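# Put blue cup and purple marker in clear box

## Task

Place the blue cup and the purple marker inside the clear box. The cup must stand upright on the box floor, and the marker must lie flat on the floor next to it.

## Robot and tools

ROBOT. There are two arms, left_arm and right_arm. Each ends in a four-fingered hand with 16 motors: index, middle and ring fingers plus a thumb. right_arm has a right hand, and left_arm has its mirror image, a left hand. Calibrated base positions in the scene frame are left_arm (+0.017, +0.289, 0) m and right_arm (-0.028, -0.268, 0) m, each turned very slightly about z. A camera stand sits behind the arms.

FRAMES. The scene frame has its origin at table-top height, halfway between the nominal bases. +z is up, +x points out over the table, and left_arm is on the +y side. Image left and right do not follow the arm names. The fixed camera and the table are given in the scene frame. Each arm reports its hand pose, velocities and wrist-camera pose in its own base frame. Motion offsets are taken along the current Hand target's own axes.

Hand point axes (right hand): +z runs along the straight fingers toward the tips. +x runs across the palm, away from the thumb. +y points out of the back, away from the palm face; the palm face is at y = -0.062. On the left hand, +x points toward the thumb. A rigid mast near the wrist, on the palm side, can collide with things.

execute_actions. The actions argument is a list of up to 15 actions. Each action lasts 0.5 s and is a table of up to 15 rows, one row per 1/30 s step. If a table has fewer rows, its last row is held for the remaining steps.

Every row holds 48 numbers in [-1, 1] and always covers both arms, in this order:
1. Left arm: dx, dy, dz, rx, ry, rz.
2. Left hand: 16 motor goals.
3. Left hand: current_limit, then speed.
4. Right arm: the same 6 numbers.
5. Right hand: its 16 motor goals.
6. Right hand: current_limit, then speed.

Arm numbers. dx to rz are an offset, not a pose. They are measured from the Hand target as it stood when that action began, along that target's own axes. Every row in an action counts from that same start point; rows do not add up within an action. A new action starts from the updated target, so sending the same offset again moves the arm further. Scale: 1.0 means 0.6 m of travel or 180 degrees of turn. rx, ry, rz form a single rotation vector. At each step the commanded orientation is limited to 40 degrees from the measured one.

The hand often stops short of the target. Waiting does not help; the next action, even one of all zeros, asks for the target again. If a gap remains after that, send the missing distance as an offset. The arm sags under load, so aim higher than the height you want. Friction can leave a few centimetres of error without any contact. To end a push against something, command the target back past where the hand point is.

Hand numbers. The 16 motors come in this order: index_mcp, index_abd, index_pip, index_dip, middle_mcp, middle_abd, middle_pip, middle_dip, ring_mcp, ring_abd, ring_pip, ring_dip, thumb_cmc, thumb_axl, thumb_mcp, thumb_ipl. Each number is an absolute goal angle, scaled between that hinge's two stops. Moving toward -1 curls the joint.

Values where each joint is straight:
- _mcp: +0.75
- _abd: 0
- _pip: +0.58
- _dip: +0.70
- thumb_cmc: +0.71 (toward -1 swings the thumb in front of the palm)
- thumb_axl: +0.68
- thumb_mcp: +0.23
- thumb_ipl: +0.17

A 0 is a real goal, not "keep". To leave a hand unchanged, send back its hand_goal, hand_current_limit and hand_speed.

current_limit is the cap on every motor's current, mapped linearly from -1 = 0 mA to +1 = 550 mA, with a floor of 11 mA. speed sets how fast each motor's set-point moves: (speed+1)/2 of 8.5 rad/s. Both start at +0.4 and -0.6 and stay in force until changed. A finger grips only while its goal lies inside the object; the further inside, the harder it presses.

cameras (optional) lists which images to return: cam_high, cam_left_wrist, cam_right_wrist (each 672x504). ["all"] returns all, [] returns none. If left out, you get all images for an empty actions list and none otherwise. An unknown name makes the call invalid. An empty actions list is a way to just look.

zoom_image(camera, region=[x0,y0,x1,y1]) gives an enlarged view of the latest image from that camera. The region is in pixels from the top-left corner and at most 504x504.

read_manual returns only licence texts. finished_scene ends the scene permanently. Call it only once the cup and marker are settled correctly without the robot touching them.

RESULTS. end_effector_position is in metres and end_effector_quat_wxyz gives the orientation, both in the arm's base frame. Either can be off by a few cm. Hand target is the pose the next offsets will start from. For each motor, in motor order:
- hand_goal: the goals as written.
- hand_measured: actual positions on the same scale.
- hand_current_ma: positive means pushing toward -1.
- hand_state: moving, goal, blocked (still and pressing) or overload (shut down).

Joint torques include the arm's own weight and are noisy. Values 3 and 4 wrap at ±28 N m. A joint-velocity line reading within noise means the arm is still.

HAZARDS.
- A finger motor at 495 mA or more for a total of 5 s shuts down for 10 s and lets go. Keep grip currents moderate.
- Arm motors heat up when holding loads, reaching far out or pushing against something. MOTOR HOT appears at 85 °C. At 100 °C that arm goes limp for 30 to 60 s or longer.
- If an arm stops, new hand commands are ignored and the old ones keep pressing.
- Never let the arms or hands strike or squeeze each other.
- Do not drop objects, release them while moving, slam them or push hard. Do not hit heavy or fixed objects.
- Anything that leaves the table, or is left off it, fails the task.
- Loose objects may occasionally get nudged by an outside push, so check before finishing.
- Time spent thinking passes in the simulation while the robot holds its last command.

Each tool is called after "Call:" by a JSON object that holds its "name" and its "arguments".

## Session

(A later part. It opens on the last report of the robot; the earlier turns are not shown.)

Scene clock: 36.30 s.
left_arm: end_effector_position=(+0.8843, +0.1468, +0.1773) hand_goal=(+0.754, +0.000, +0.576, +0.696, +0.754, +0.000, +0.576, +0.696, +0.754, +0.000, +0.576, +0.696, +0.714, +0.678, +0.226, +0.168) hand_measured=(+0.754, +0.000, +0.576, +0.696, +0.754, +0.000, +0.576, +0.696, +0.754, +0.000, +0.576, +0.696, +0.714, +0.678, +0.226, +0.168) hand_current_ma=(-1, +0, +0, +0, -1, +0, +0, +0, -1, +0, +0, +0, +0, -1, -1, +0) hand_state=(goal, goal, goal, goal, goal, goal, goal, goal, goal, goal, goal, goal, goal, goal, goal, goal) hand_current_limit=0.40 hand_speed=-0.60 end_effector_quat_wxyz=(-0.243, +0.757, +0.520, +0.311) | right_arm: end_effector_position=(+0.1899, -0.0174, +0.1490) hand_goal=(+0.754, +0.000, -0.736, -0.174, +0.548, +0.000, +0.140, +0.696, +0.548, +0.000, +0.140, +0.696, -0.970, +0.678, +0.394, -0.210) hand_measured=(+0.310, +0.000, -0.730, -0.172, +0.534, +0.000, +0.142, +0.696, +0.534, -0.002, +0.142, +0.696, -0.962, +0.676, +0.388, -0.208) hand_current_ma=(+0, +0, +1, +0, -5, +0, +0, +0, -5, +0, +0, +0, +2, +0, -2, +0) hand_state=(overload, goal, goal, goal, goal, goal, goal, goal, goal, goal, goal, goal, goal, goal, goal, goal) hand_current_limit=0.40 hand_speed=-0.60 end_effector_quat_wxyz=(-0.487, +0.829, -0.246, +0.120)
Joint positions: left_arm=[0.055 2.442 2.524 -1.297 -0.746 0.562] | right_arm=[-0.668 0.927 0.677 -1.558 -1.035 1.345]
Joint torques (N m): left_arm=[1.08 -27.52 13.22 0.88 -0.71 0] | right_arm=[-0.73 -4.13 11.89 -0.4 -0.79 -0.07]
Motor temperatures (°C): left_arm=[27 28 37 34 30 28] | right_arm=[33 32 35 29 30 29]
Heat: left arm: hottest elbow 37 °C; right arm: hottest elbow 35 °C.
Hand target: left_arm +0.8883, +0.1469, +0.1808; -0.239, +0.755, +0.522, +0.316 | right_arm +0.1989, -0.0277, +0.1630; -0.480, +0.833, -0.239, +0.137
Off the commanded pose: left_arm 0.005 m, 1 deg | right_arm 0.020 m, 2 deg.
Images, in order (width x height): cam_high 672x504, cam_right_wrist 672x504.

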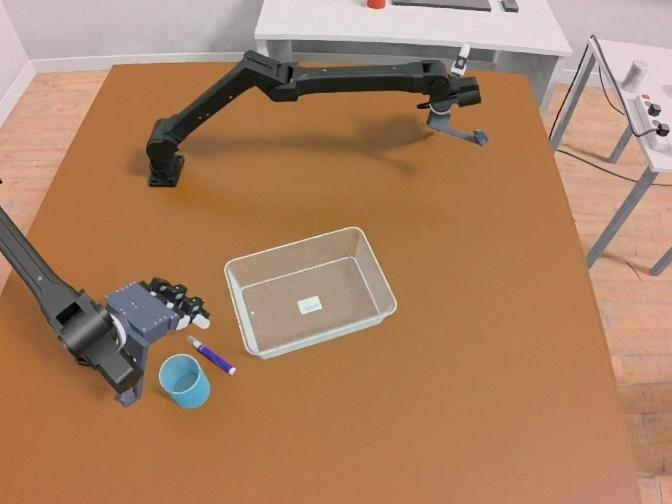

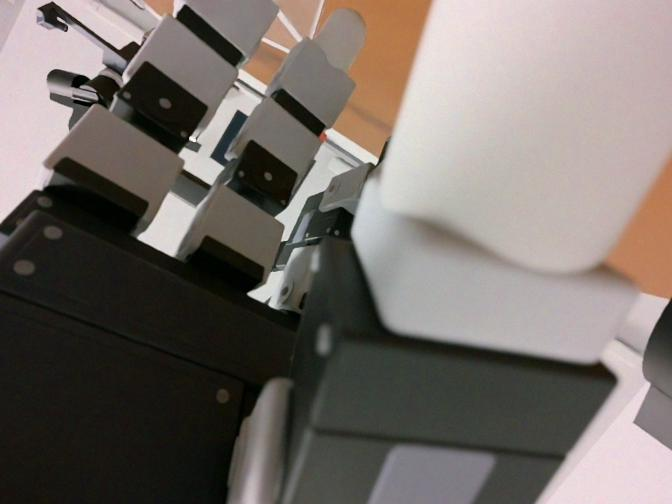

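Call:
{"name": "execute_actions", "arguments": {"actions": [[[0,0,0,0,0,0,0.754,0,0.576,0.696,0.754,0,0.576,0.696,0.754,0,0.576,0.696,0.714,0.678,0.226,0.168,0.4,-0.6,0.058,0.0313,-0.0445,0,0,0,0.754,0,-0.737,-0.174,0.548,0,0.139,0.696,0.548,0,0.139,0.696,-0.971,0.678,0.393,-0.211,0.4,-0.6]]], "cameras": ["cam_high","cam_right_wrist"]}}

Call:
{"name": "zoom_image", "arguments": {"camera": "cam_high", "region": [60, 240, 260, 420]}}

Scene clock: 37.87 s.
left_arm: end_effector_position=(+0.8843, +0.1468, +0.1773) hand_goal=(+0.754, +0.000, +0.576, +0.696, +0.754, +0.000, +0.576, +0.696, +0.754, +0.000, +0.576, +0.696, +0.714, +0.678, +0.226, +0.168) hand_measured=(+0.754, +0.000, +0.576, +0.696, +0.754, +0.000, +0.576, +0.696, +0.754, +0.000, +0.576, +0.696, +0.714, +0.678, +0.226, +0.168) hand_current_ma=(-1, +0, +0, +0, -1, +0, +0, +0, -1, +0, +0, +0, +0, -1, -1, +0) hand_state=(goal, goal, goal, goal, goal, goal, goal, goal, goal, goal, goal, goal, goal, goal, goal, goal) hand_current_limit=0.40 hand_speed=-0.60 end_effector_quat_wxyz=(-0.243, +0.757, +0.520, +0.311) | right_arm: end_effector_position=(+0.2014, -0.0601, +0.1489) hand_goal=(+0.754, +0.000, -0.736, -0.174, +0.548, +0.000, +0.140, +0.696, +0.548, +0.000, +0.140, +0.696, -0.970, +0.678, +0.394, -0.210) hand_measured=(+0.306, +0.000, -0.730, -0.172, +0.534, +0.000, +0.142, +0.696, +0.534, -0.002, +0.142, +0.696, -0.962, +0.676, +0.388, -0.208) hand_current_ma=(+0, +0, +1, +0, -5, +0, +0, +0, -5, +0, +0, +0, +2, +0, -1, +0) hand_state=(overload, goal, goal, goal, goal, goal, goal, goal, goal, goal, goal, goal, goal, goal, goal, goal) hand_current_limit=0.40 hand_speed=-0.60 end_effector_quat_wxyz=(-0.485, +0.830, -0.245, +0.123)
Joint positions: left_arm=[0.055 2.442 2.524 -1.297 -0.746 0.562] | right_arm=[-0.778 1.08 0.76 -1.649 -0.999 1.146]
Joint torques (N m): left_arm=[1.08 -27.52 13.16 0.88 -0.72 -0.01] | right_arm=[-0.97 -4.72 11.59 -0.62 -0.81 -0.15]
Heat: left arm: hottest elbow 37 °C; right arm: hottest elbow 36 °C.
Hand target: left_arm +0.8883, +0.1469, +0.1808; -0.239, +0.755, +0.522, +0.316 | right_arm +0.2113, -0.0737, +0.1602; -0.480, +0.833, -0.239, +0.137
Off the commanded pose: left_arm 0.005 m, 1 deg | right_arm 0.020 m, 2 deg.
Images, in order (width x height): cam_high 672x504, cam_right_wrist 672x504.

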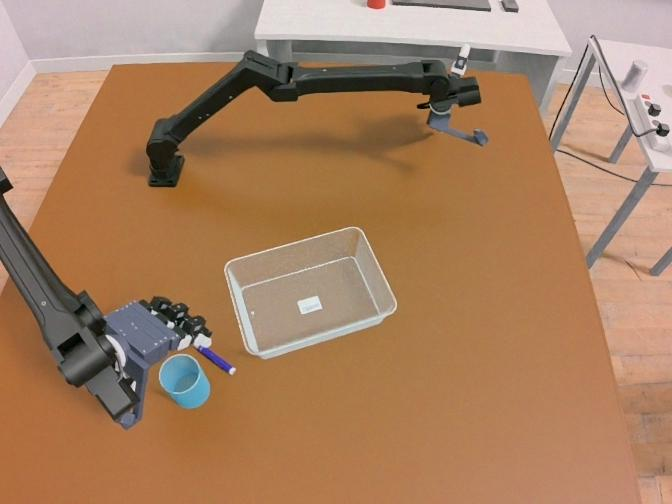

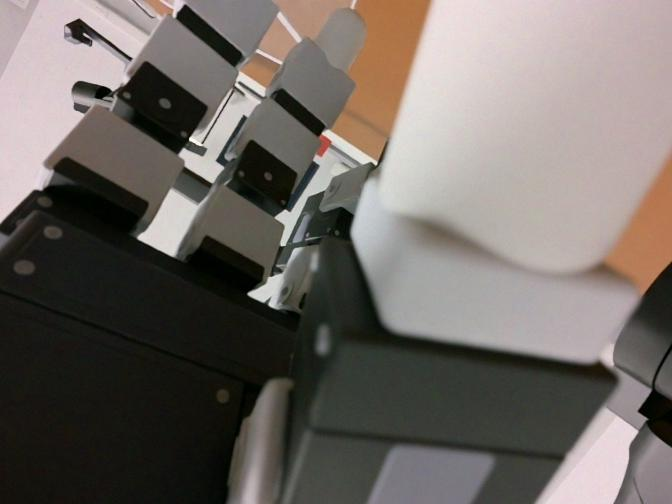

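Scaled by 2.520 from the camera's 672x504 image, which has a finer 960x720 frame.

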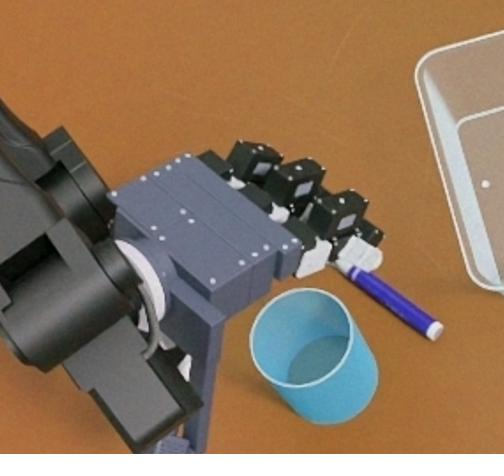

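Call:
{"name": "execute_actions", "arguments": {"actions": [[[0,0,0,0,0,0,0.754,0,0.576,0.696,0.754,0,0.576,0.696,0.754,0,0.576,0.696,0.714,0.678,0.226,0.168,0.4,-0.6,0,0.05,0.029,0,0,0,0.754,0,-0.737,-0.174,0.548,0,0.139,0.696,0.548,0,0.139,0.696,-0.971,0.678,0.393,-0.211,0.4,-0.6]]], "cameras": ["cam_high","cam_right_wrist"]}}

Call:
{"name": "zoom_image", "arguments": {"camera": "cam_high", "region": [60, 240, 260, 420]}}

Scene clock: 38.77 s.
left_arm: end_effector_position=(+0.8843, +0.1468, +0.1773) hand_goal=(+0.754, +0.000, +0.576, +0.696, +0.754, +0.000, +0.576, +0.696, +0.754, +0.000, +0.576, +0.696, +0.714, +0.678, +0.226, +0.168) hand_measured=(+0.754, +0.000, +0.576, +0.696, +0.754, +0.000, +0.576, +0.696, +0.754, +0.000, +0.576, +0.696, +0.714, +0.678, +0.226, +0.168) hand_current_ma=(-1, +0, +0, +0, -1, +0, +0, +0, -1, +0, +0, +0, +0, -1, -1, +0) hand_state=(goal, goal, goal, goal, goal, goal, goal, goal, goal, goal, goal, goal, goal, goal, goal, goal) hand_current_limit=0.40 hand_speed=-0.60 end_effector_quat_wxyz=(-0.243, +0.757, +0.520, +0.311) | right_arm: end_effector_position=(+0.2117, -0.0712, +0.1309) hand_goal=(+0.754, +0.000, -0.736, -0.174, +0.548, +0.000, +0.140, +0.696, +0.548, +0.000, +0.140, +0.696, -0.970, +0.678, +0.394, -0.210) hand_measured=(+0.306, +0.000, -0.730, -0.172, +0.534, +0.000, +0.142, +0.696, +0.534, -0.002, +0.142, +0.696, -0.962, +0.676, +0.388, -0.208) hand_current_ma=(+0, +0, +1, +0, -5, +0, +0, +0, -5, +0, +0, +0, +2, +0, -1, +0) hand_state=(overload, goal, goal, goal, goal, goal, goal, goal, goal, goal, goal, goal, goal, goal, goal, goal) hand_current_limit=0.40 hand_speed=-0.60 end_effector_quat_wxyz=(-0.479, +0.834, -0.236, +0.136)
Joint positions: left_arm=[0.055 2.442 2.524 -1.297 -0.746 0.562] | right_arm=[-0.782 1.12 0.744 -1.565 -0.999 1.138]
Joint torques (N m): left_arm=[1.08 -27.63 13.18 0.88 -0.71 0] | right_arm=[-0.85 -5.25 7.38 -0.08 -0.85 -0.12]
Heat: left arm: hottest elbow 37 °C; right arm: hottest elbow 36 °C.
Hand target: left_arm +0.8883, +0.1469, +0.1808; -0.239, +0.755, +0.522, +0.316 | right_arm +0.2113, -0.0738, +0.1255; -0.480, +0.833, -0.239, +0.137
Off the commanded pose: left_arm 0.005 m, 1 deg | right_arm 0.006 m, 0 deg.
Images, in order (width x height): cam_high 672x504, cam_right_wrist 672x504.

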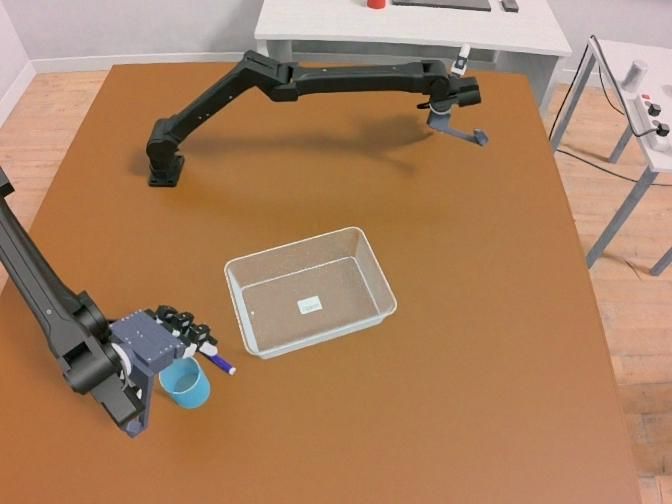

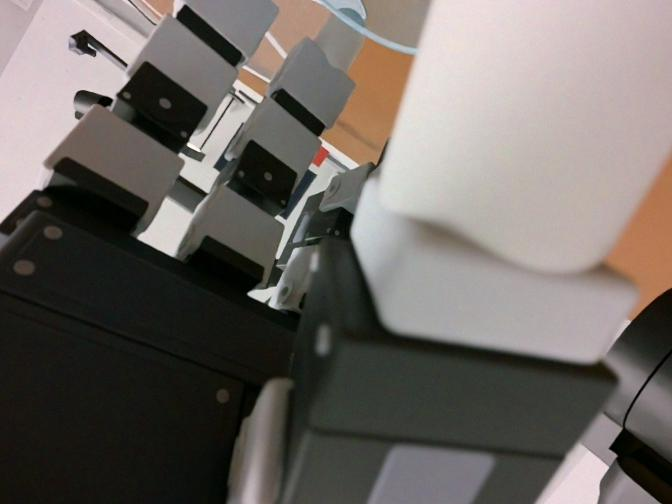

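Scaled by 2.520 from the camera's 672x504 image, which has a finer 960x720 frame.

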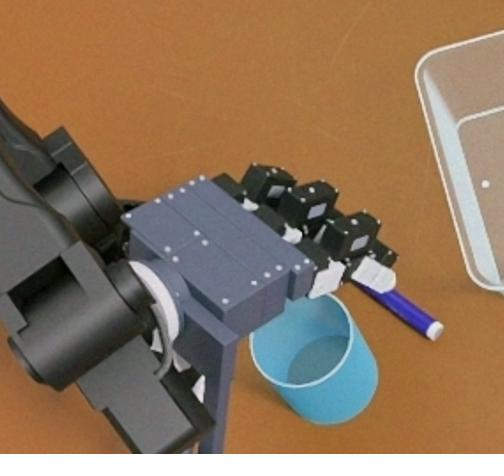

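Call:
{"name": "execute_actions", "arguments": {"actions": [[[0,0,0,0,0,0,0.754,0,0.576,0.696,0.754,0,0.576,0.696,0.754,0,0.576,0.696,0.714,0.678,0.226,0.168,0.4,-0.6,0.002,0.039,0.0213,0,0,0,0.754,0,-0.737,-0.174,0.548,0,0.139,0.696,0.548,0,0.139,0.696,-0.971,0.678,0.393,-0.211,0.4,-0.6]],[[0,0,0,0,0,0,0.754,0,0.576,0.696,0.754,0,0.576,0.696,0.754,0,0.576,0.696,0.714,0.678,0.226,0.168,0.4,-0.6,0.002,0.039,0.0213,0,0,0,0.754,0,-0.737,-0.174,0.548,0,0.139,0.696,0.548,0,0.139,0.696,-0.971,0.678,0.393,-0.211,0.4,-0.6]]], "cameras": ["cam_high","cam_right_wrist"]}}

Call:
{"name": "zoom_image", "arguments": {"camera": "cam_high", "region": [60, 240, 260, 420]}}

Scene clock: 40.40 s.
left_arm: end_effector_position=(+0.8843, +0.1468, +0.1773) hand_goal=(+0.754, +0.000, +0.576, +0.696, +0.754, +0.000, +0.576, +0.696, +0.754, +0.000, +0.576, +0.696, +0.714, +0.678, +0.226, +0.168) hand_measured=(+0.754, +0.000, +0.576, +0.696, +0.754, +0.000, +0.576, +0.696, +0.754, +0.000, +0.576, +0.696, +0.714, +0.678, +0.226, +0.168) hand_current_ma=(-1, +0, +0, +0, -1, +0, +0, +0, -1, +0, +0, +0, +0, -1, -1, +0) hand_state=(goal, goal, goal, goal, goal, goal, goal, goal, goal, goal, goal, goal, goal, goal, goal, goal) hand_current_limit=0.40 hand_speed=-0.60 end_effector_quat_wxyz=(-0.243, +0.757, +0.520, +0.311) | right_arm: end_effector_position=(+0.2136, -0.0736, +0.0772) hand_goal=(+0.754, +0.000, -0.736, -0.174, +0.548, +0.000, +0.140, +0.696, +0.548, +0.000, +0.140, +0.696, -0.970, +0.678, +0.394, -0.210) hand_measured=(+0.306, +0.000, -0.730, -0.172, +0.534, +0.000, +0.142, +0.696, +0.534, -0.002, +0.142, +0.696, -0.962, +0.676, +0.388, -0.208) hand_current_ma=(+0, +0, +1, +0, -5, +0, +0, +0, -5, +0, +0, +0, +2, +0, -1, +0) hand_state=(overload, goal, goal, goal, goal, goal, goal, goal, goal, goal, goal, goal, goal, goal, goal, goal) hand_current_limit=0.40 hand_speed=-0.60 end_effector_quat_wxyz=(-0.480, +0.834, -0.236, +0.136)
Joint positions: left_arm=[0.055 2.442 2.524 -1.297 -0.746 0.562] | right_arm=[-0.785 1.214 0.655 -1.388 -1 1.131]
Joint torques (N m): left_arm=[1.08 -27.63 13.23 0.84 -0.71 0.01] | right_arm=[-0.91 -5.83 6.79 0.03 -0.77 -0.11]
Heat: left arm: hottest elbow 38 °C; right arm: hottest elbow 36 °C.
Hand target: left_arm +0.8883, +0.1469, +0.1808; -0.239, +0.755, +0.522, +0.316 | right_arm +0.2126, -0.0762, +0.0722; -0.480, +0.833, -0.239, +0.137
Off the commanded pose: left_arm 0.005 m, 1 deg | right_arm 0.006 m, 0 deg.
Images, in order (width x height): cam_high 672x504, cam_right_wrist 672x504.

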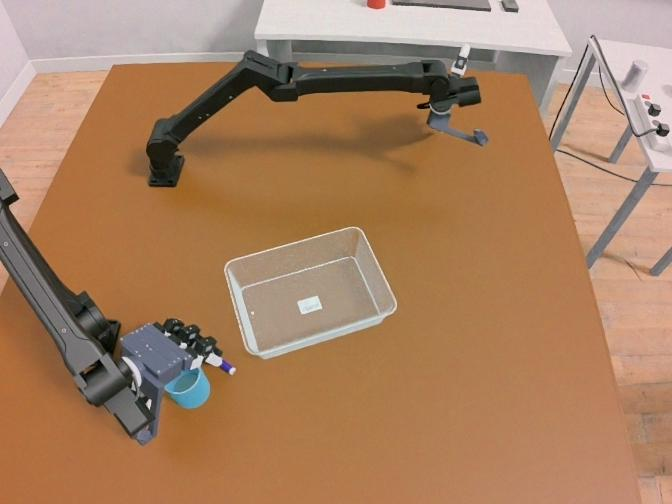

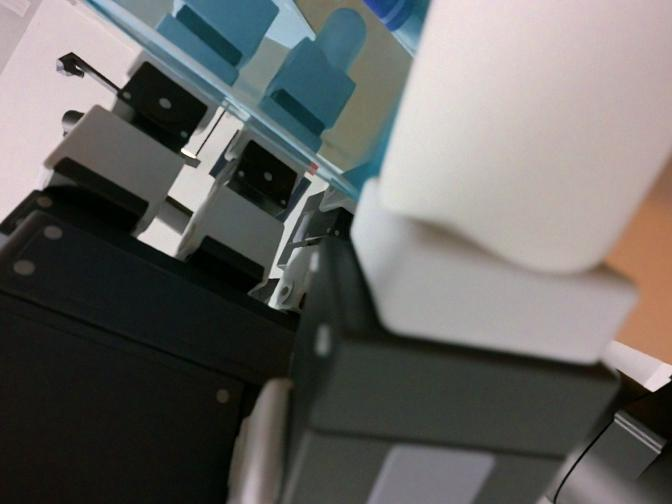

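Scaled by 2.520 from the camera's 672x504 image, which has a finer 960x720 frame.

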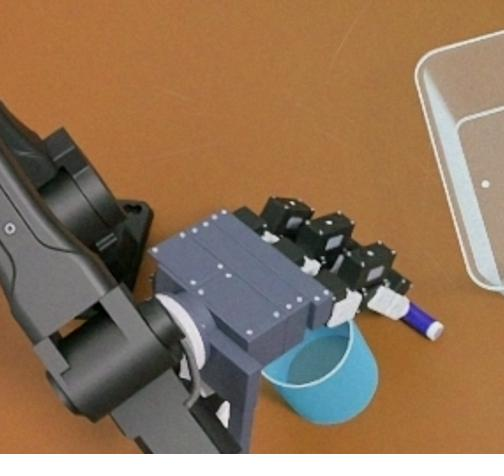

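Call:
{"name": "execute_actions", "arguments": {"actions": [[[0,0,0,0,0,0,0.754,0,0.576,0.696,0.754,0,0.576,0.696,0.754,0,0.576,0.696,0.714,0.678,0.226,0.168,0.4,-0.6,0,0,0,0,0,0,0.754,0,-0.737,-0.174,0.37,0,0.139,0.696,0.37,0,0.139,0.696,-0.971,0.678,0.15,-0.211,0.4,-0.75]],[[0,0,0,0,0,0,0.754,0,0.576,0.696,0.754,0,0.576,0.696,0.754,0,0.576,0.696,0.714,0.678,0.226,0.168,0.4,-0.6,0,0,0,0,0,0,0.754,0,-0.737,-0.174,0.345,0,0.139,0.696,0.345,0,0.139,0.696,-0.971,0.678,0.08,-0.211,0.4,-0.85]]], "cameras": ["cam_high","cam_right_wrist"]}}

Call:
{"name": "zoom_image", "arguments": {"camera": "cam_high", "region": [60, 240, 260, 420]}}

Scene clock: 42.37 s.
left_arm: end_effector_position=(+0.8843, +0.1468, +0.1773) hand_goal=(+0.754, +0.000, +0.576, +0.696, +0.754, +0.000, +0.576, +0.696, +0.754, +0.000, +0.576, +0.696, +0.714, +0.678, +0.226, +0.168) hand_measured=(+0.754, +0.000, +0.576, +0.696, +0.754, +0.000, +0.576, +0.696, +0.754, +0.000, +0.576, +0.696, +0.714, +0.678, +0.226, +0.168) hand_current_ma=(-1, +0, +0, +0, -1, +0, +0, +0, -1, +0, +0, +0, +0, -1, -1, +0) hand_state=(goal, goal, goal, goal, goal, goal, goal, goal, goal, goal, goal, goal, goal, goal, goal, goal) hand_current_limit=0.40 hand_speed=-0.60 end_effector_quat_wxyz=(-0.243, +0.757, +0.520, +0.311) | right_arm: end_effector_position=(+0.2136, -0.0736, +0.0772) hand_goal=(+0.754, +0.000, -0.736, -0.174, +0.346, +0.000, +0.140, +0.696, +0.346, +0.000, +0.140, +0.696, -0.970, +0.678, +0.080, -0.210) hand_measured=(+0.304, +0.000, -0.730, -0.172, +0.344, +0.000, +0.142, +0.696, +0.350, -0.002, +0.142, +0.696, -0.962, +0.678, +0.112, -0.204) hand_current_ma=(+0, +0, +1, +0, +0, +0, +0, +0, +0, +0, +0, +0, +2, +0, +34, +1) hand_state=(overload, goal, goal, goal, goal, goal, goal, goal, goal, goal, goal, goal, goal, goal, blocked, goal) hand_current_limit=0.40 hand_speed=-0.85 end_effector_quat_wxyz=(-0.480, +0.834, -0.236, +0.136)
Joint positions: left_arm=[0.055 2.442 2.524 -1.297 -0.746 0.562] | right_arm=[-0.785 1.214 0.655 -1.388 -1 1.131]
Joint torques (N m): left_arm=[1.08 -27.52 13.16 0.87 -0.72 0] | right_arm=[-0.85 -5.83 6.8 0.05 -0.76 -0.11]
Heat: left arm: hottest elbow 38 °C; right arm: hottest elbow 36 °C.
Hand target: left_arm +0.8883, +0.1469, +0.1808; -0.239, +0.755, +0.522, +0.316 | right_arm +0.2126, -0.0761, +0.0722; -0.480, +0.833, -0.239, +0.137
Off the commanded pose: left_arm 0.005 m, 1 deg | right_arm 0.006 m, 0 deg.
Images, in order (width x height): cam_high 672x504, cam_right_wrist 672x504.

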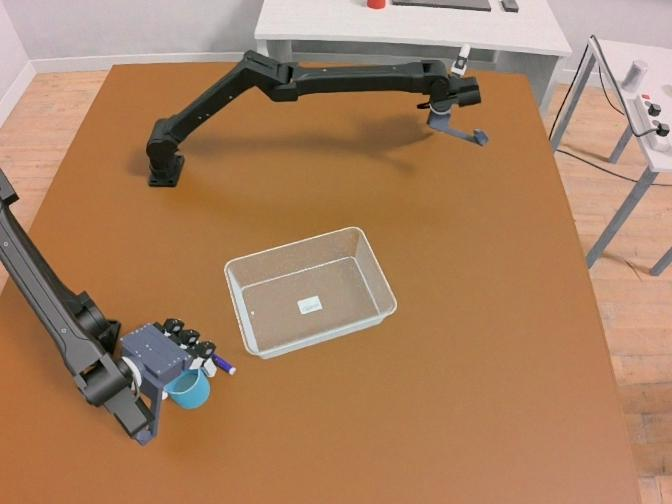

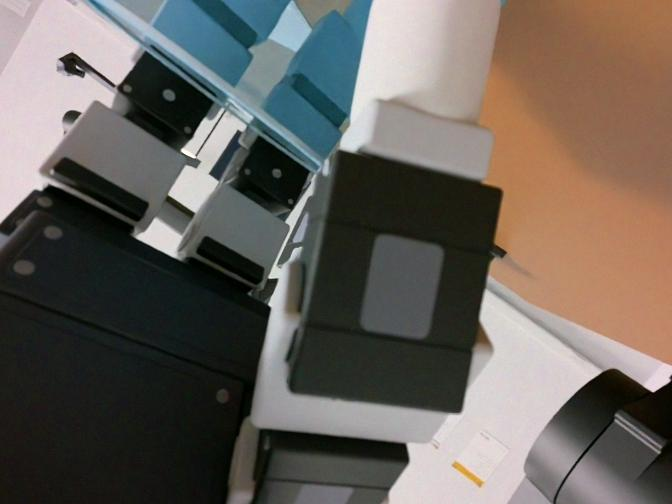

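Scaled by 2.520 from the camera's 672x504 image, which has a finer 960x720 frame.

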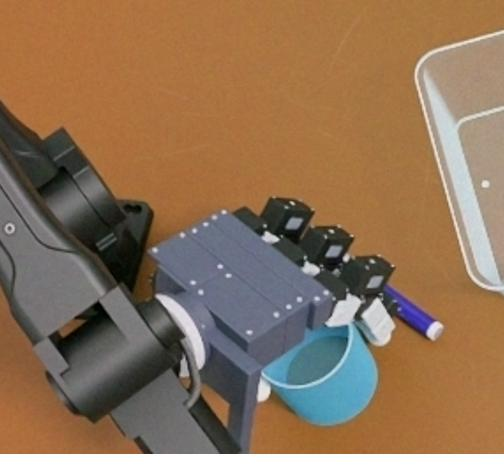

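Call:
{"name": "execute_actions", "arguments": {"actions": [[[0,0,0,0,0,0,0.754,0,0.576,0.696,0.754,0,0.576,0.696,0.754,0,0.576,0.696,0.714,0.678,0.226,0.168,0.4,-0.6,0,0,0,0,0,0,0.754,0,-0.737,-0.174,0.31,0,0.139,0.696,0.31,0,0.139,0.696,-0.971,0.678,0.02,-0.211,0.4,-0.88]],[[0,0,0,0,0,0,0.754,0,0.576,0.696,0.754,0,0.576,0.696,0.754,0,0.576,0.696,0.714,0.678,0.226,0.168,0.4,-0.6,0,0,0,0,0,0,0.754,0,-0.737,-0.174,0.28,0,0.139,0.696,0.28,0,0.139,0.696,-0.971,0.678,-0.04,-0.211,0.4,-0.88]]], "cameras": ["cam_high","cam_right_wrist"]}}

Scene clock: 43.77 s.
left_arm: end_effector_position=(+0.8843, +0.1468, +0.1773) hand_goal=(+0.754, +0.000, +0.576, +0.696, +0.754, +0.000, +0.576, +0.696, +0.754, +0.000, +0.576, +0.696, +0.714, +0.678, +0.226, +0.168) hand_measured=(+0.754, +0.000, +0.576, +0.696, +0.754, +0.000, +0.576, +0.696, +0.754, +0.000, +0.576, +0.696, +0.714, +0.678, +0.226, +0.168) hand_current_ma=(-1, +0, +0, +0, -1, +0, +0, +0, -1, +0, +0, +0, +0, -1, -1, +0) hand_state=(goal, goal, goal, goal, goal, goal, goal, goal, goal, goal, goal, goal, goal, goal, goal, goal) hand_current_limit=0.40 hand_speed=-0.60 end_effector_quat_wxyz=(-0.243, +0.757, +0.520, +0.311) | right_arm: end_effector_position=(+0.2140, -0.0734, +0.0774) hand_goal=(+0.754, +0.000, -0.736, -0.174, +0.280, +0.000, +0.140, +0.696, +0.280, +0.000, +0.140, +0.696, -0.970, +0.678, -0.040, -0.210) hand_measured=(+0.304, +0.000, -0.730, -0.172, +0.312, +0.000, +0.146, +0.696, +0.328, -0.002, +0.142, +0.696, -0.954, +0.680, +0.096, -0.188) hand_current_ma=(+0, +0, +1, +0, +24, +0, +1, +0, +50, +0, +0, +0, +6, +0, +385, +18) hand_state=(overload, goal, goal, goal, blocked, goal, goal, goal, blocked, goal, goal, goal, goal, goal, blocked, blocked) hand_current_limit=0.40 hand_speed=-0.88 end_effector_quat_wxyz=(-0.480, +0.833, -0.236, +0.137)
Joint positions: left_arm=[0.055 2.442 2.524 -1.297 -0.746 0.562] | right_arm=[-0.785 1.214 0.655 -1.388 -1.002 1.131]
Joint torques (N m): left_arm=[1.08 -27.69 13.2 0.88 -0.71 0] | right_arm=[-0.85 -5.83 6.82 0.08 -0.66 -0.11]
Heat: left arm: hottest elbow 38 °C; right arm: hottest elbow 36 °C.
Hand target: left_arm +0.8883, +0.1469, +0.1808; -0.239, +0.755, +0.522, +0.316 | right_arm +0.2126, -0.0761, +0.0722; -0.480, +0.833, -0.239, +0.137
Off the commanded pose: left_arm 0.005 m, 1 deg | right_arm 0.006 m, 0 deg.
Images, in order (width x height): cam_high 672x504, cam_right_wrist 672x504.

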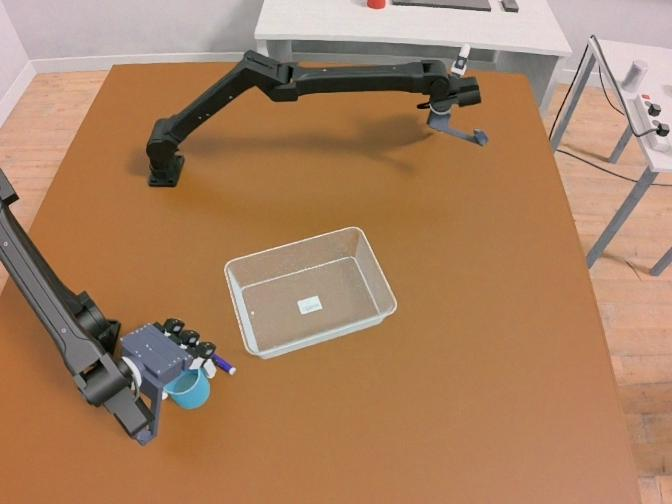

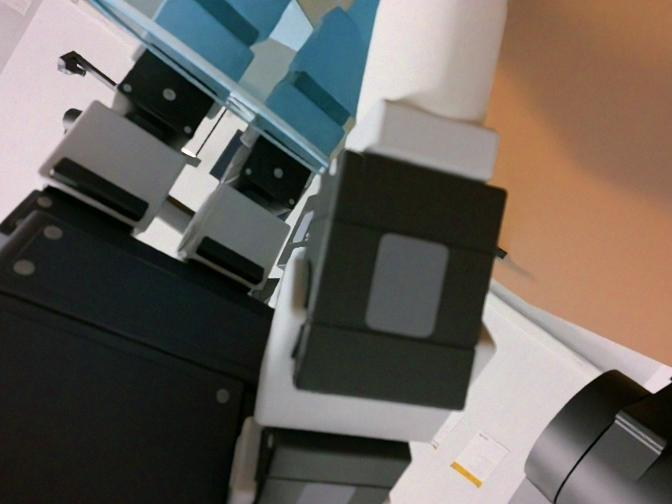

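Call:
{"name": "execute_actions", "arguments": {"actions": [[[0,0,0,0,0,0,0.754,0,0.576,0.696,0.754,0,0.576,0.696,0.754,0,0.576,0.696,0.714,0.678,0.226,0.168,0.4,-0.6,0,0,0,0,0,0,0.754,0,-0.737,-0.174,0.25,0,0.139,0.696,0.25,0,0.139,0.696,-0.971,0.678,-0.02,-0.211,0.4,-0.88]],[[0,0,0,0,0,0,0.754,0,0.576,0.696,0.754,0,0.576,0.696,0.754,0,0.576,0.696,0.714,0.678,0.226,0.168,0.4,-0.6,0,-0.025,-0.0145,0,0,0,0.754,0,-0.737,-0.174,0.25,0,0.139,0.696,0.25,0,0.139,0.696,-0.971,0.678,-0.02,-0.211,0.4,-0.88]],[[0,0,0,0,0,0,0.754,0,0.576,0.696,0.754,0,0.576,0.696,0.754,0,0.576,0.696,0.714,0.678,0.226,0.168,0.4,-0.6,0,-0.035,-0.0202,0,0,0,0.754,0,-0.737,-0.174,0.25,0,0.139,0.696,0.25,0,0.139,0.696,-0.971,0.678,-0.02,-0.211,0.4,-0.88]]], "cameras": ["cam_high","cam_right_wrist"]}}

Call:
{"name": "zoom_image", "arguments": {"camera": "cam_high", "region": [60, 240, 260, 420]}}

Scene clock: 45.83 s.
left_arm: end_effector_position=(+0.8843, +0.1468, +0.1773) hand_goal=(+0.754, +0.000, +0.576, +0.696, +0.754, +0.000, +0.576, +0.696, +0.754, +0.000, +0.576, +0.696, +0.714, +0.678, +0.226, +0.168) hand_measured=(+0.754, +0.000, +0.576, +0.696, +0.754, +0.000, +0.576, +0.696, +0.754, +0.000, +0.576, +0.696, +0.714, +0.678, +0.226, +0.168) hand_current_ma=(-1, +0, +0, +0, -1, +0, +0, +0, -1, +0, +0, +0, +0, -1, -1, +0) hand_state=(goal, goal, goal, goal, goal, goal, goal, goal, goal, goal, goal, goal, goal, goal, goal, goal) hand_current_limit=0.40 hand_speed=-0.60 end_effector_quat_wxyz=(-0.243, +0.757, +0.520, +0.311) | right_arm: end_effector_position=(+0.2029, -0.0628, +0.1008) hand_goal=(+0.754, +0.000, -0.736, -0.174, +0.250, +0.000, +0.140, +0.696, +0.250, +0.000, +0.140, +0.696, -0.970, +0.678, -0.020, -0.210) hand_measured=(+0.304, +0.000, -0.730, -0.172, +0.292, +0.004, +0.152, +0.696, +0.306, -0.008, +0.152, +0.696, -0.936, +0.686, +0.092, -0.180) hand_current_ma=(+0, +0, +1, +0, +41, +0, +4, +0, +67, -1, +4, +0, +23, +2, +347, +34) hand_state=(overload, goal, goal, goal, blocked, goal, goal, goal, blocked, goal, goal, goal, blocked, goal, blocked, blocked) hand_current_limit=0.40 hand_speed=-0.88 end_effector_quat_wxyz=(-0.489, +0.828, -0.246, +0.119)
Joint positions: left_arm=[0.055 2.442 2.524 -1.297 -0.746 0.562] | right_arm=[-0.785 1.165 0.678 -1.507 -1 1.129]
Joint torques (N m): left_arm=[1.14 -27.58 13.19 0.88 -0.71 0] | right_arm=[-0.79 -7.3 10.66 -0.83 -0.72 -0.05]
Heat: left arm: hottest elbow 38 °C; right arm: hottest elbow 36 °C.
Hand target: left_arm +0.8883, +0.1469, +0.1808; -0.239, +0.755, +0.522, +0.316 | right_arm +0.2126, -0.0761, +0.1138; -0.480, +0.833, -0.239, +0.137
Off the commanded pose: left_arm 0.005 m, 1 deg | right_arm 0.021 m, 3 deg.
Images, in order (width x height): cam_high 672x504, cam_right_wrist 672x504.

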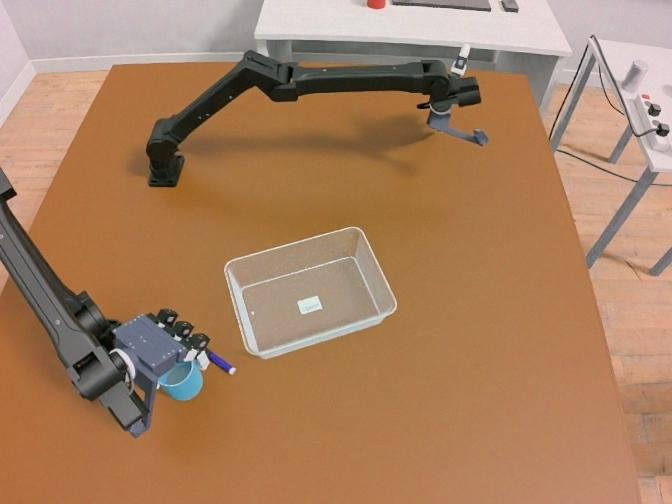

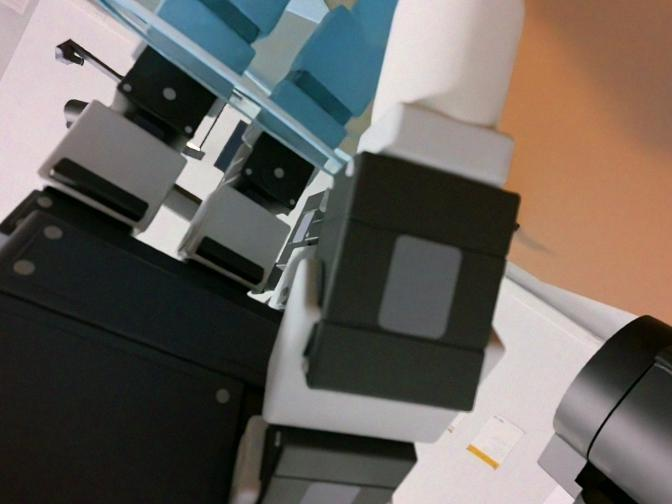

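Scaled by 2.520 from the camera's 672x504 image, which has a finer 960x720 frame.

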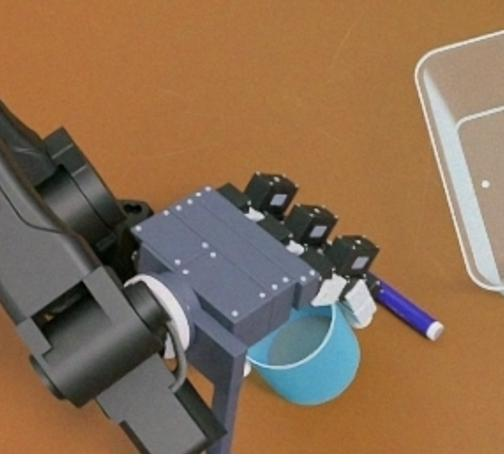

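Call:
{"name": "execute_actions", "arguments": {"actions": [[[0,0,0,0,0,0,0.754,0,0.576,0.696,0.754,0,0.576,0.696,0.754,0,0.576,0.696,0.714,0.678,0.226,0.168,0.4,-0.6,0.0477,-0.0968,0.0012,0,0,0,0.754,0,-0.737,-0.174,0.25,0,0.139,0.696,0.25,0,0.139,0.696,-0.971,0.678,-0.02,-0.211,0.4,-0.88]],[[0,0,0,0,0,0,0.754,0,0.576,0.696,0.754,0,0.576,0.696,0.754,0,0.576,0.696,0.714,0.678,0.226,0.168,0.4,-0.6,0.0442,-0.1155,0.0333,0,0,0,0.754,0,-0.737,-0.174,0.25,0,0.139,0.696,0.25,0,0.139,0.696,-0.971,0.678,-0.02,-0.211,0.4,-0.88]]], "cameras": ["cam_high","cam_right_wrist"]}}

Scene clock: 49.73 s.
left_arm: end_effector_position=(+0.8843, +0.1468, +0.1773) hand_goal=(+0.754, +0.000, +0.576, +0.696, +0.754, +0.000, +0.576, +0.696, +0.754, +0.000, +0.576, +0.696, +0.714, +0.678, +0.226, +0.168) hand_measured=(+0.754, +0.000, +0.576, +0.696, +0.754, +0.000, +0.576, +0.696, +0.754, +0.000, +0.576, +0.696, +0.714, +0.678, +0.226, +0.168) hand_current_ma=(-1, +0, +0, +0, -1, +0, +0, +0, -1, +0, +0, +0, +0, -1, -1, +0) hand_state=(goal, goal, goal, goal, goal, goal, goal, goal, goal, goal, goal, goal, goal, goal, goal, goal) hand_current_limit=0.40 hand_speed=-0.60 end_effector_quat_wxyz=(-0.243, +0.757, +0.520, +0.311) | right_arm: end_effector_position=(+0.2919, -0.0341, +0.1972) hand_goal=(+0.754, +0.000, -0.736, -0.174, +0.250, +0.000, +0.140, +0.696, +0.250, +0.000, +0.140, +0.696, -0.970, +0.678, -0.020, -0.210) hand_measured=(+0.274, +0.000, -0.730, -0.172, +0.290, +0.004, +0.152, +0.696, +0.304, -0.008, +0.154, +0.696, -0.934, +0.686, +0.092, -0.180) hand_current_ma=(+0, +0, +1, +0, +35, +0, +4, +0, +61, -1, +4, +0, +28, +2, +345, +34) hand_state=(overload, goal, goal, goal, blocked, goal, goal, goal, blocked, goal, goal, goal, blocked, goal, blocked, blocked) hand_current_limit=0.40 hand_speed=-0.88 end_effector_quat_wxyz=(-0.488, +0.828, -0.251, +0.118)
Joint positions: left_arm=[0.055 2.442 2.524 -1.297 -0.746 0.562] | right_arm=[-0.499 1.118 0.931 -1.328 -1.051 1.692]
Joint torques (N m): left_arm=[1.03 -27.63 13.19 0.87 -0.71 0] | right_arm=[0.91 -9.11 12 0.77 -0.82 0.22]
Heat: left arm: hottest elbow 39 °C; right arm: hottest elbow 36 °C.
Hand target: left_arm +0.8883, +0.1469, +0.1808; -0.239, +0.755, +0.522, +0.316 | right_arm +0.3028, -0.0360, +0.2136; -0.480, +0.833, -0.239, +0.137
Off the commanded pose: left_arm 0.005 m, 1 deg | right_arm 0.020 m, 3 deg.
Images, in order (width x height): cam_high 672x504, cam_right_wrist 672x504.

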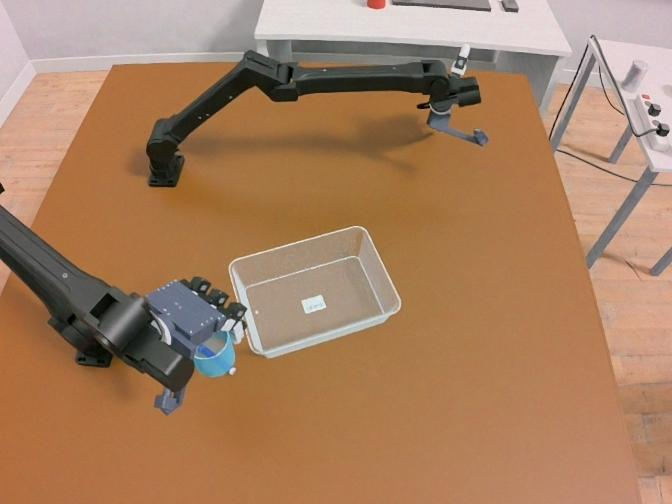

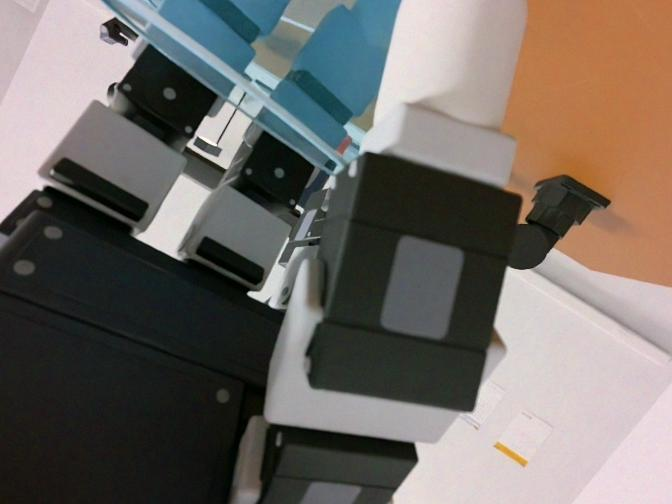

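Call:
{"name": "zoom_image", "arguments": {"camera": "cam_high", "region": [130, 210, 430, 420]}}

Scaled by 1.680 from the camera's 672x504 image, which has a finer 960x720 frame.

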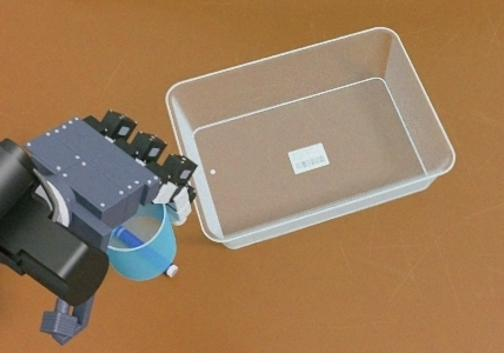

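Call:
{"name": "execute_actions", "arguments": {"actions": [[[0,0,0,0,0,0,0.754,0,0.576,0.696,0.754,0,0.576,0.696,0.754,0,0.576,0.696,0.714,0.678,0.226,0.168,0.4,-0.6,0.05,-0.0738,0.0946,0,-0.0637,-0.0368,0.754,0,-0.737,-0.174,0.25,0,0.139,0.696,0.25,0,0.139,0.696,-0.971,0.678,-0.02,-0.211,0.4,-0.88]],[[0,0,0,0,0,0,0.754,0,0.576,0.696,0.754,0,0.576,0.696,0.754,0,0.576,0.696,0.714,0.678,0.226,0.168,0.4,-0.6,0.0759,-0.0521,0.0903,0,-0.0637,-0.0368,0.754,0,-0.737,-0.174,0.25,0,0.139,0.696,0.25,0,0.139,0.696,-0.971,0.678,-0.02,-0.211,0.4,-0.88]],[[0,0,0,0,0,0,0.754,0,0.576,0.696,0.754,0,0.576,0.696,0.754,0,0.576,0.696,0.714,0.678,0.226,0.168,0.4,-0.6,0.0978,-0.0421,0.0729,0,-0.0637,-0.0368,0.754,0,-0.737,-0.174,0.25,0,0.139,0.696,0.25,0,0.139,0.696,-0.971,0.678,-0.02,-0.211,0.4,-0.88]],[[0,0,0,0,0,0,0.754,0,0.576,0.696,0.754,0,0.576,0.696,0.754,0,0.576,0.696,0.714,0.678,0.226,0.168,0.4,-0.6,0.1145,-0.0297,0.0515,0,-0.0637,-0.0368,0.754,0,-0.737,-0.174,0.25,0,0.139,0.696,0.25,0,0.139,0.696,-0.971,0.678,-0.02,-0.211,0.4,-0.88]]], "cameras": ["cam_high","cam_right_wrist"]}}

Call:
{"name": "zoom_image", "arguments": {"camera": "cam_high", "region": [130, 160, 480, 420]}}

Scene clock: 53.23 s.
left_arm: end_effector_position=(+0.8843, +0.1468, +0.1773) hand_goal=(+0.754, +0.000, +0.576, +0.696, +0.754, +0.000, +0.576, +0.696, +0.754, +0.000, +0.576, +0.696, +0.714, +0.678, +0.226, +0.168) hand_measured=(+0.754, +0.000, +0.576, +0.696, +0.754, +0.000, +0.576, +0.696, +0.754, +0.000, +0.576, +0.696, +0.714, +0.678, +0.226, +0.168) hand_current_ma=(-1, +0, +0, +0, -1, +0, +0, +0, -1, +0, +0, +0, +0, -1, -1, +0) hand_state=(goal, goal, goal, goal, goal, goal, goal, goal, goal, goal, goal, goal, goal, goal, goal, goal) hand_current_limit=0.40 hand_speed=-0.60 end_effector_quat_wxyz=(-0.243, +0.757, +0.520, +0.311) | right_arm: end_effector_position=(+0.5388, +0.1441, +0.2178) hand_goal=(+0.754, +0.000, -0.736, -0.174, +0.250, +0.000, +0.140, +0.696, +0.250, +0.000, +0.140, +0.696, -0.970, +0.678, -0.020, -0.210) hand_measured=(+0.238, +0.000, -0.730, -0.172, +0.266, +0.004, +0.150, +0.696, +0.300, -0.010, +0.154, +0.696, -0.928, +0.688, +0.076, -0.180) hand_current_ma=(+0, +0, +1, +0, +6, +0, +2, +0, +56, -2, +4, +0, +35, +4, +263, +34) hand_state=(overload, goal, goal, goal, goal, goal, goal, goal, blocked, goal, goal, goal, blocked, goal, blocked, blocked) hand_current_limit=0.40 hand_speed=-0.88 end_effector_quat_wxyz=(-0.477, +0.871, +0.112, -0.026)
Joint positions: left_arm=[0.055 2.442 2.524 -1.297 -0.746 0.562] | right_arm=[0.088 1.886 1.856 -1.685 -0.989 1.326]
Joint torques (N m): left_arm=[1.14 -27.58 13.19 0.85 -0.72 0] | right_arm=[0.03 -18.61 12.98 0.02 -0.8 -0.14]
Heat: left arm: hottest elbow 39 °C; right arm: hottest elbow 36 °C.
Hand target: left_arm +0.8883, +0.1469, +0.1808; -0.239, +0.755, +0.522, +0.316 | right_arm +0.5557, +0.1425, +0.2228; -0.491, +0.852, +0.157, -0.092
Off the commanded pose: left_arm 0.005 m, 1 deg | right_arm 0.018 m, 10 deg.
joint sent to its limit (right arm) — joint 4 (wrist pitch), lower limit. The joint targets are off in orientation, not in position.
Images, in order (width x height): cam_high 672x504, cam_right_wrist 672x504.

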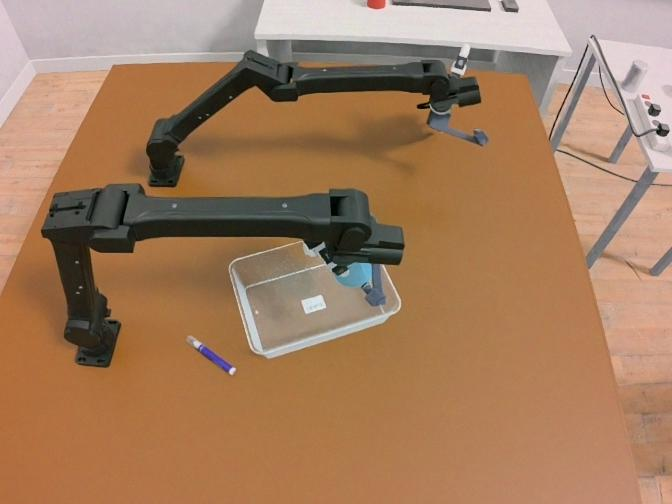

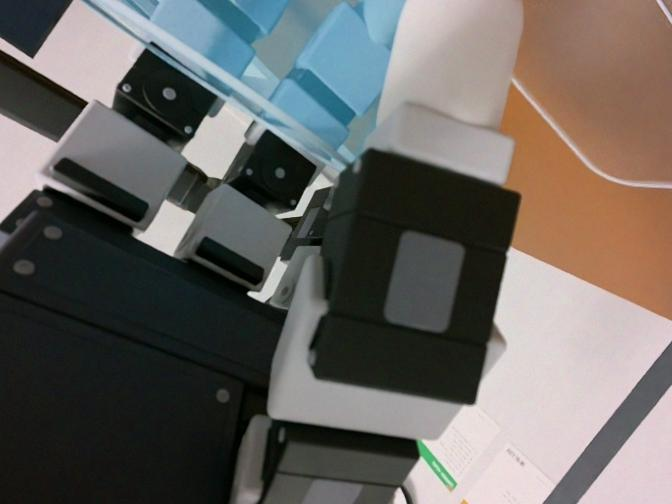

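Scaled by 1.440 from the camera's 672x504 image, which has a finer 960x720 frame.

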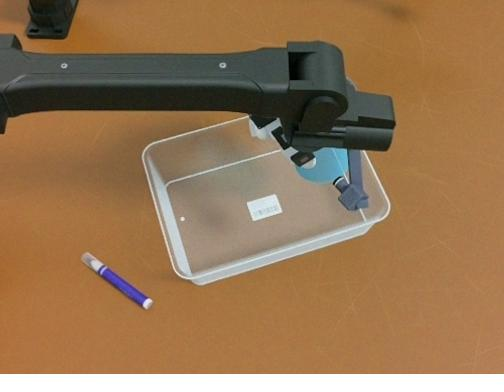

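Call:
{"name": "execute_actions", "arguments": {"actions": [[[0,0,0,0,0,0,0.754,0,0.576,0.696,0.754,0,0.576,0.696,0.754,0,0.576,0.696,0.714,0.678,0.226,0.168,0.4,-0.6,-0.0148,0.006,0.023,0,0.0722,0.0417,0.754,0,-0.737,-0.174,0.22,0,0.139,0.696,0.23,0,0.139,0.696,-0.971,0.678,-0.02,-0.211,0.4,-0.88]],[[0,0,0,0,0,0,0.754,0,0.576,0.696,0.754,0,0.576,0.696,0.754,0,0.576,0.696,0.714,0.678,0.226,0.168,0.4,-0.6,0,0,0,0,0,0,0.754,0,-0.737,-0.174,0.22,0,0.139,0.696,0.23,0,0.139,0.696,-0.971,0.678,-0.02,-0.211,0.4,-0.88]]], "cameras": ["cam_high","cam_right_wrist"]}}

Call:
{"name": "zoom_image", "arguments": {"camera": "cam_high", "region": [220, 200, 430, 380]}}

Scene clock: 55.00 s.
left_arm: end_effector_position=(+0.8843, +0.1468, +0.1773) hand_goal=(+0.754, +0.000, +0.576, +0.696, +0.754, +0.000, +0.576, +0.696, +0.754, +0.000, +0.576, +0.696, +0.714, +0.678, +0.226, +0.168) hand_measured=(+0.754, +0.000, +0.576, +0.696, +0.754, +0.000, +0.576, +0.696, +0.754, +0.000, +0.576, +0.696, +0.714, +0.678, +0.226, +0.168) hand_current_ma=(-1, +0, +0, +0, -1, +0, +0, +0, -1, +0, +0, +0, +0, -1, -1, +0) hand_state=(goal, goal, goal, goal, goal, goal, goal, goal, goal, goal, goal, goal, goal, goal, goal, goal) hand_current_limit=0.40 hand_speed=-0.60 end_effector_quat_wxyz=(-0.243, +0.757, +0.520, +0.311) | right_arm: end_effector_position=(+0.5432, +0.1548, +0.2122) hand_goal=(+0.754, +0.000, -0.736, -0.174, +0.220, +0.000, +0.140, +0.696, +0.230, +0.000, +0.140, +0.696, -0.970, +0.678, -0.020, -0.210) hand_measured=(+0.238, +0.000, -0.730, -0.172, +0.246, +0.004, +0.148, +0.698, +0.284, -0.012, +0.160, +0.702, -0.928, +0.688, +0.056, -0.180) hand_current_ma=(+0, +0, +1, +0, +16, +0, +2, +0, +63, -2, +8, +1, +36, +4, +168, +34) hand_state=(overload, goal, goal, goal, blocked, goal, goal, goal, blocked, goal, goal, goal, blocked, goal, blocked, blocked) hand_current_limit=0.40 hand_speed=-0.88 end_effector_quat_wxyz=(-0.499, +0.865, +0.053, -0.030)
Joint positions: left_arm=[0.055 2.442 2.524 -1.297 -0.746 0.562] | right_arm=[0.088 1.886 1.826 -1.568 -1.046 1.503]
Joint torques (N m): left_arm=[1.14 -27.52 13.18 0.88 -0.72 -0.01] | right_arm=[-0.85 -21.83 8.54 0.54 -0.9 0.1]
Heat: left arm: hottest elbow 40 °C; right arm: hottest elbow 37 °C.
Hand target: left_arm +0.8883, +0.1469, +0.1808; -0.239, +0.755, +0.522, +0.316 | right_arm +0.5438, +0.1488, +0.2129; -0.499, +0.865, +0.045, -0.027
Off the commanded pose: left_arm 0.005 m, 1 deg | right_arm 0.006 m, 1 deg.
Images, in order (width x height): cam_high 672x504, cam_right_wrist 672x504.

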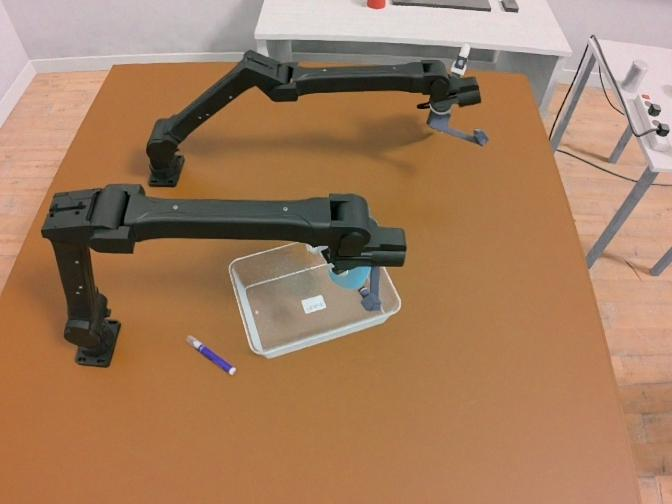

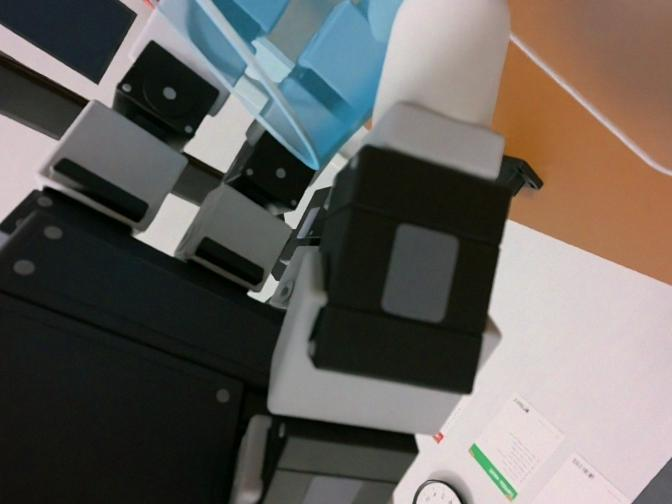

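Scaled by 2.400 from the camera's 672x504 image, which has a finer 960x720 frame.

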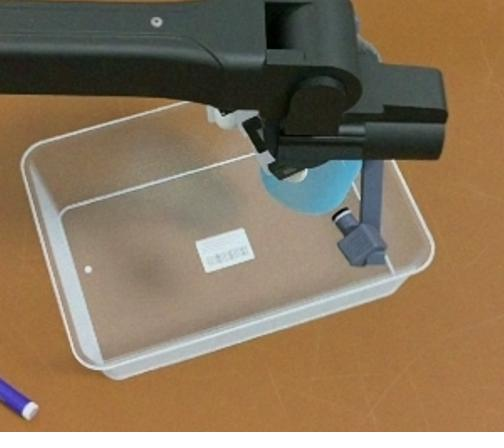

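Call:
{"name": "zoom_image", "arguments": {"camera": "cam_right_wrist", "region": [100, 0, 560, 300]}}

Call:
{"name": "zoom_image", "arguments": {"camera": "cam_high", "region": [290, 230, 410, 320]}}

Scaled by 1.096 from the camera's 672x504 image, which has a finer 960x720 frame.

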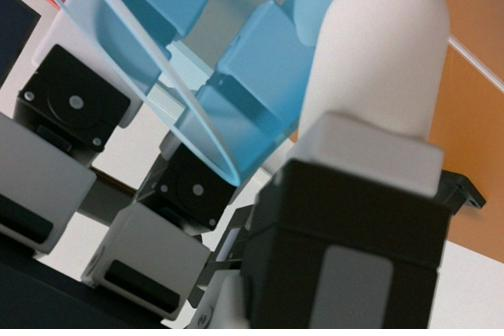

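Scaled by 4.200 from the camera's 672x504 image, which has a finer 960x720 frame.

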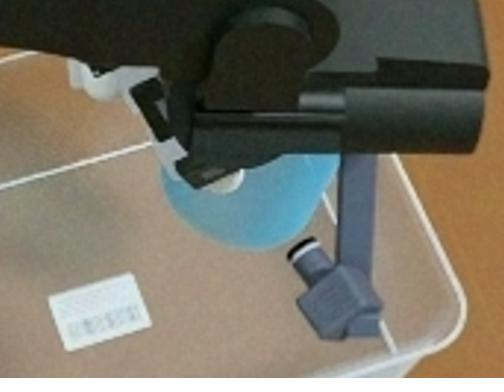

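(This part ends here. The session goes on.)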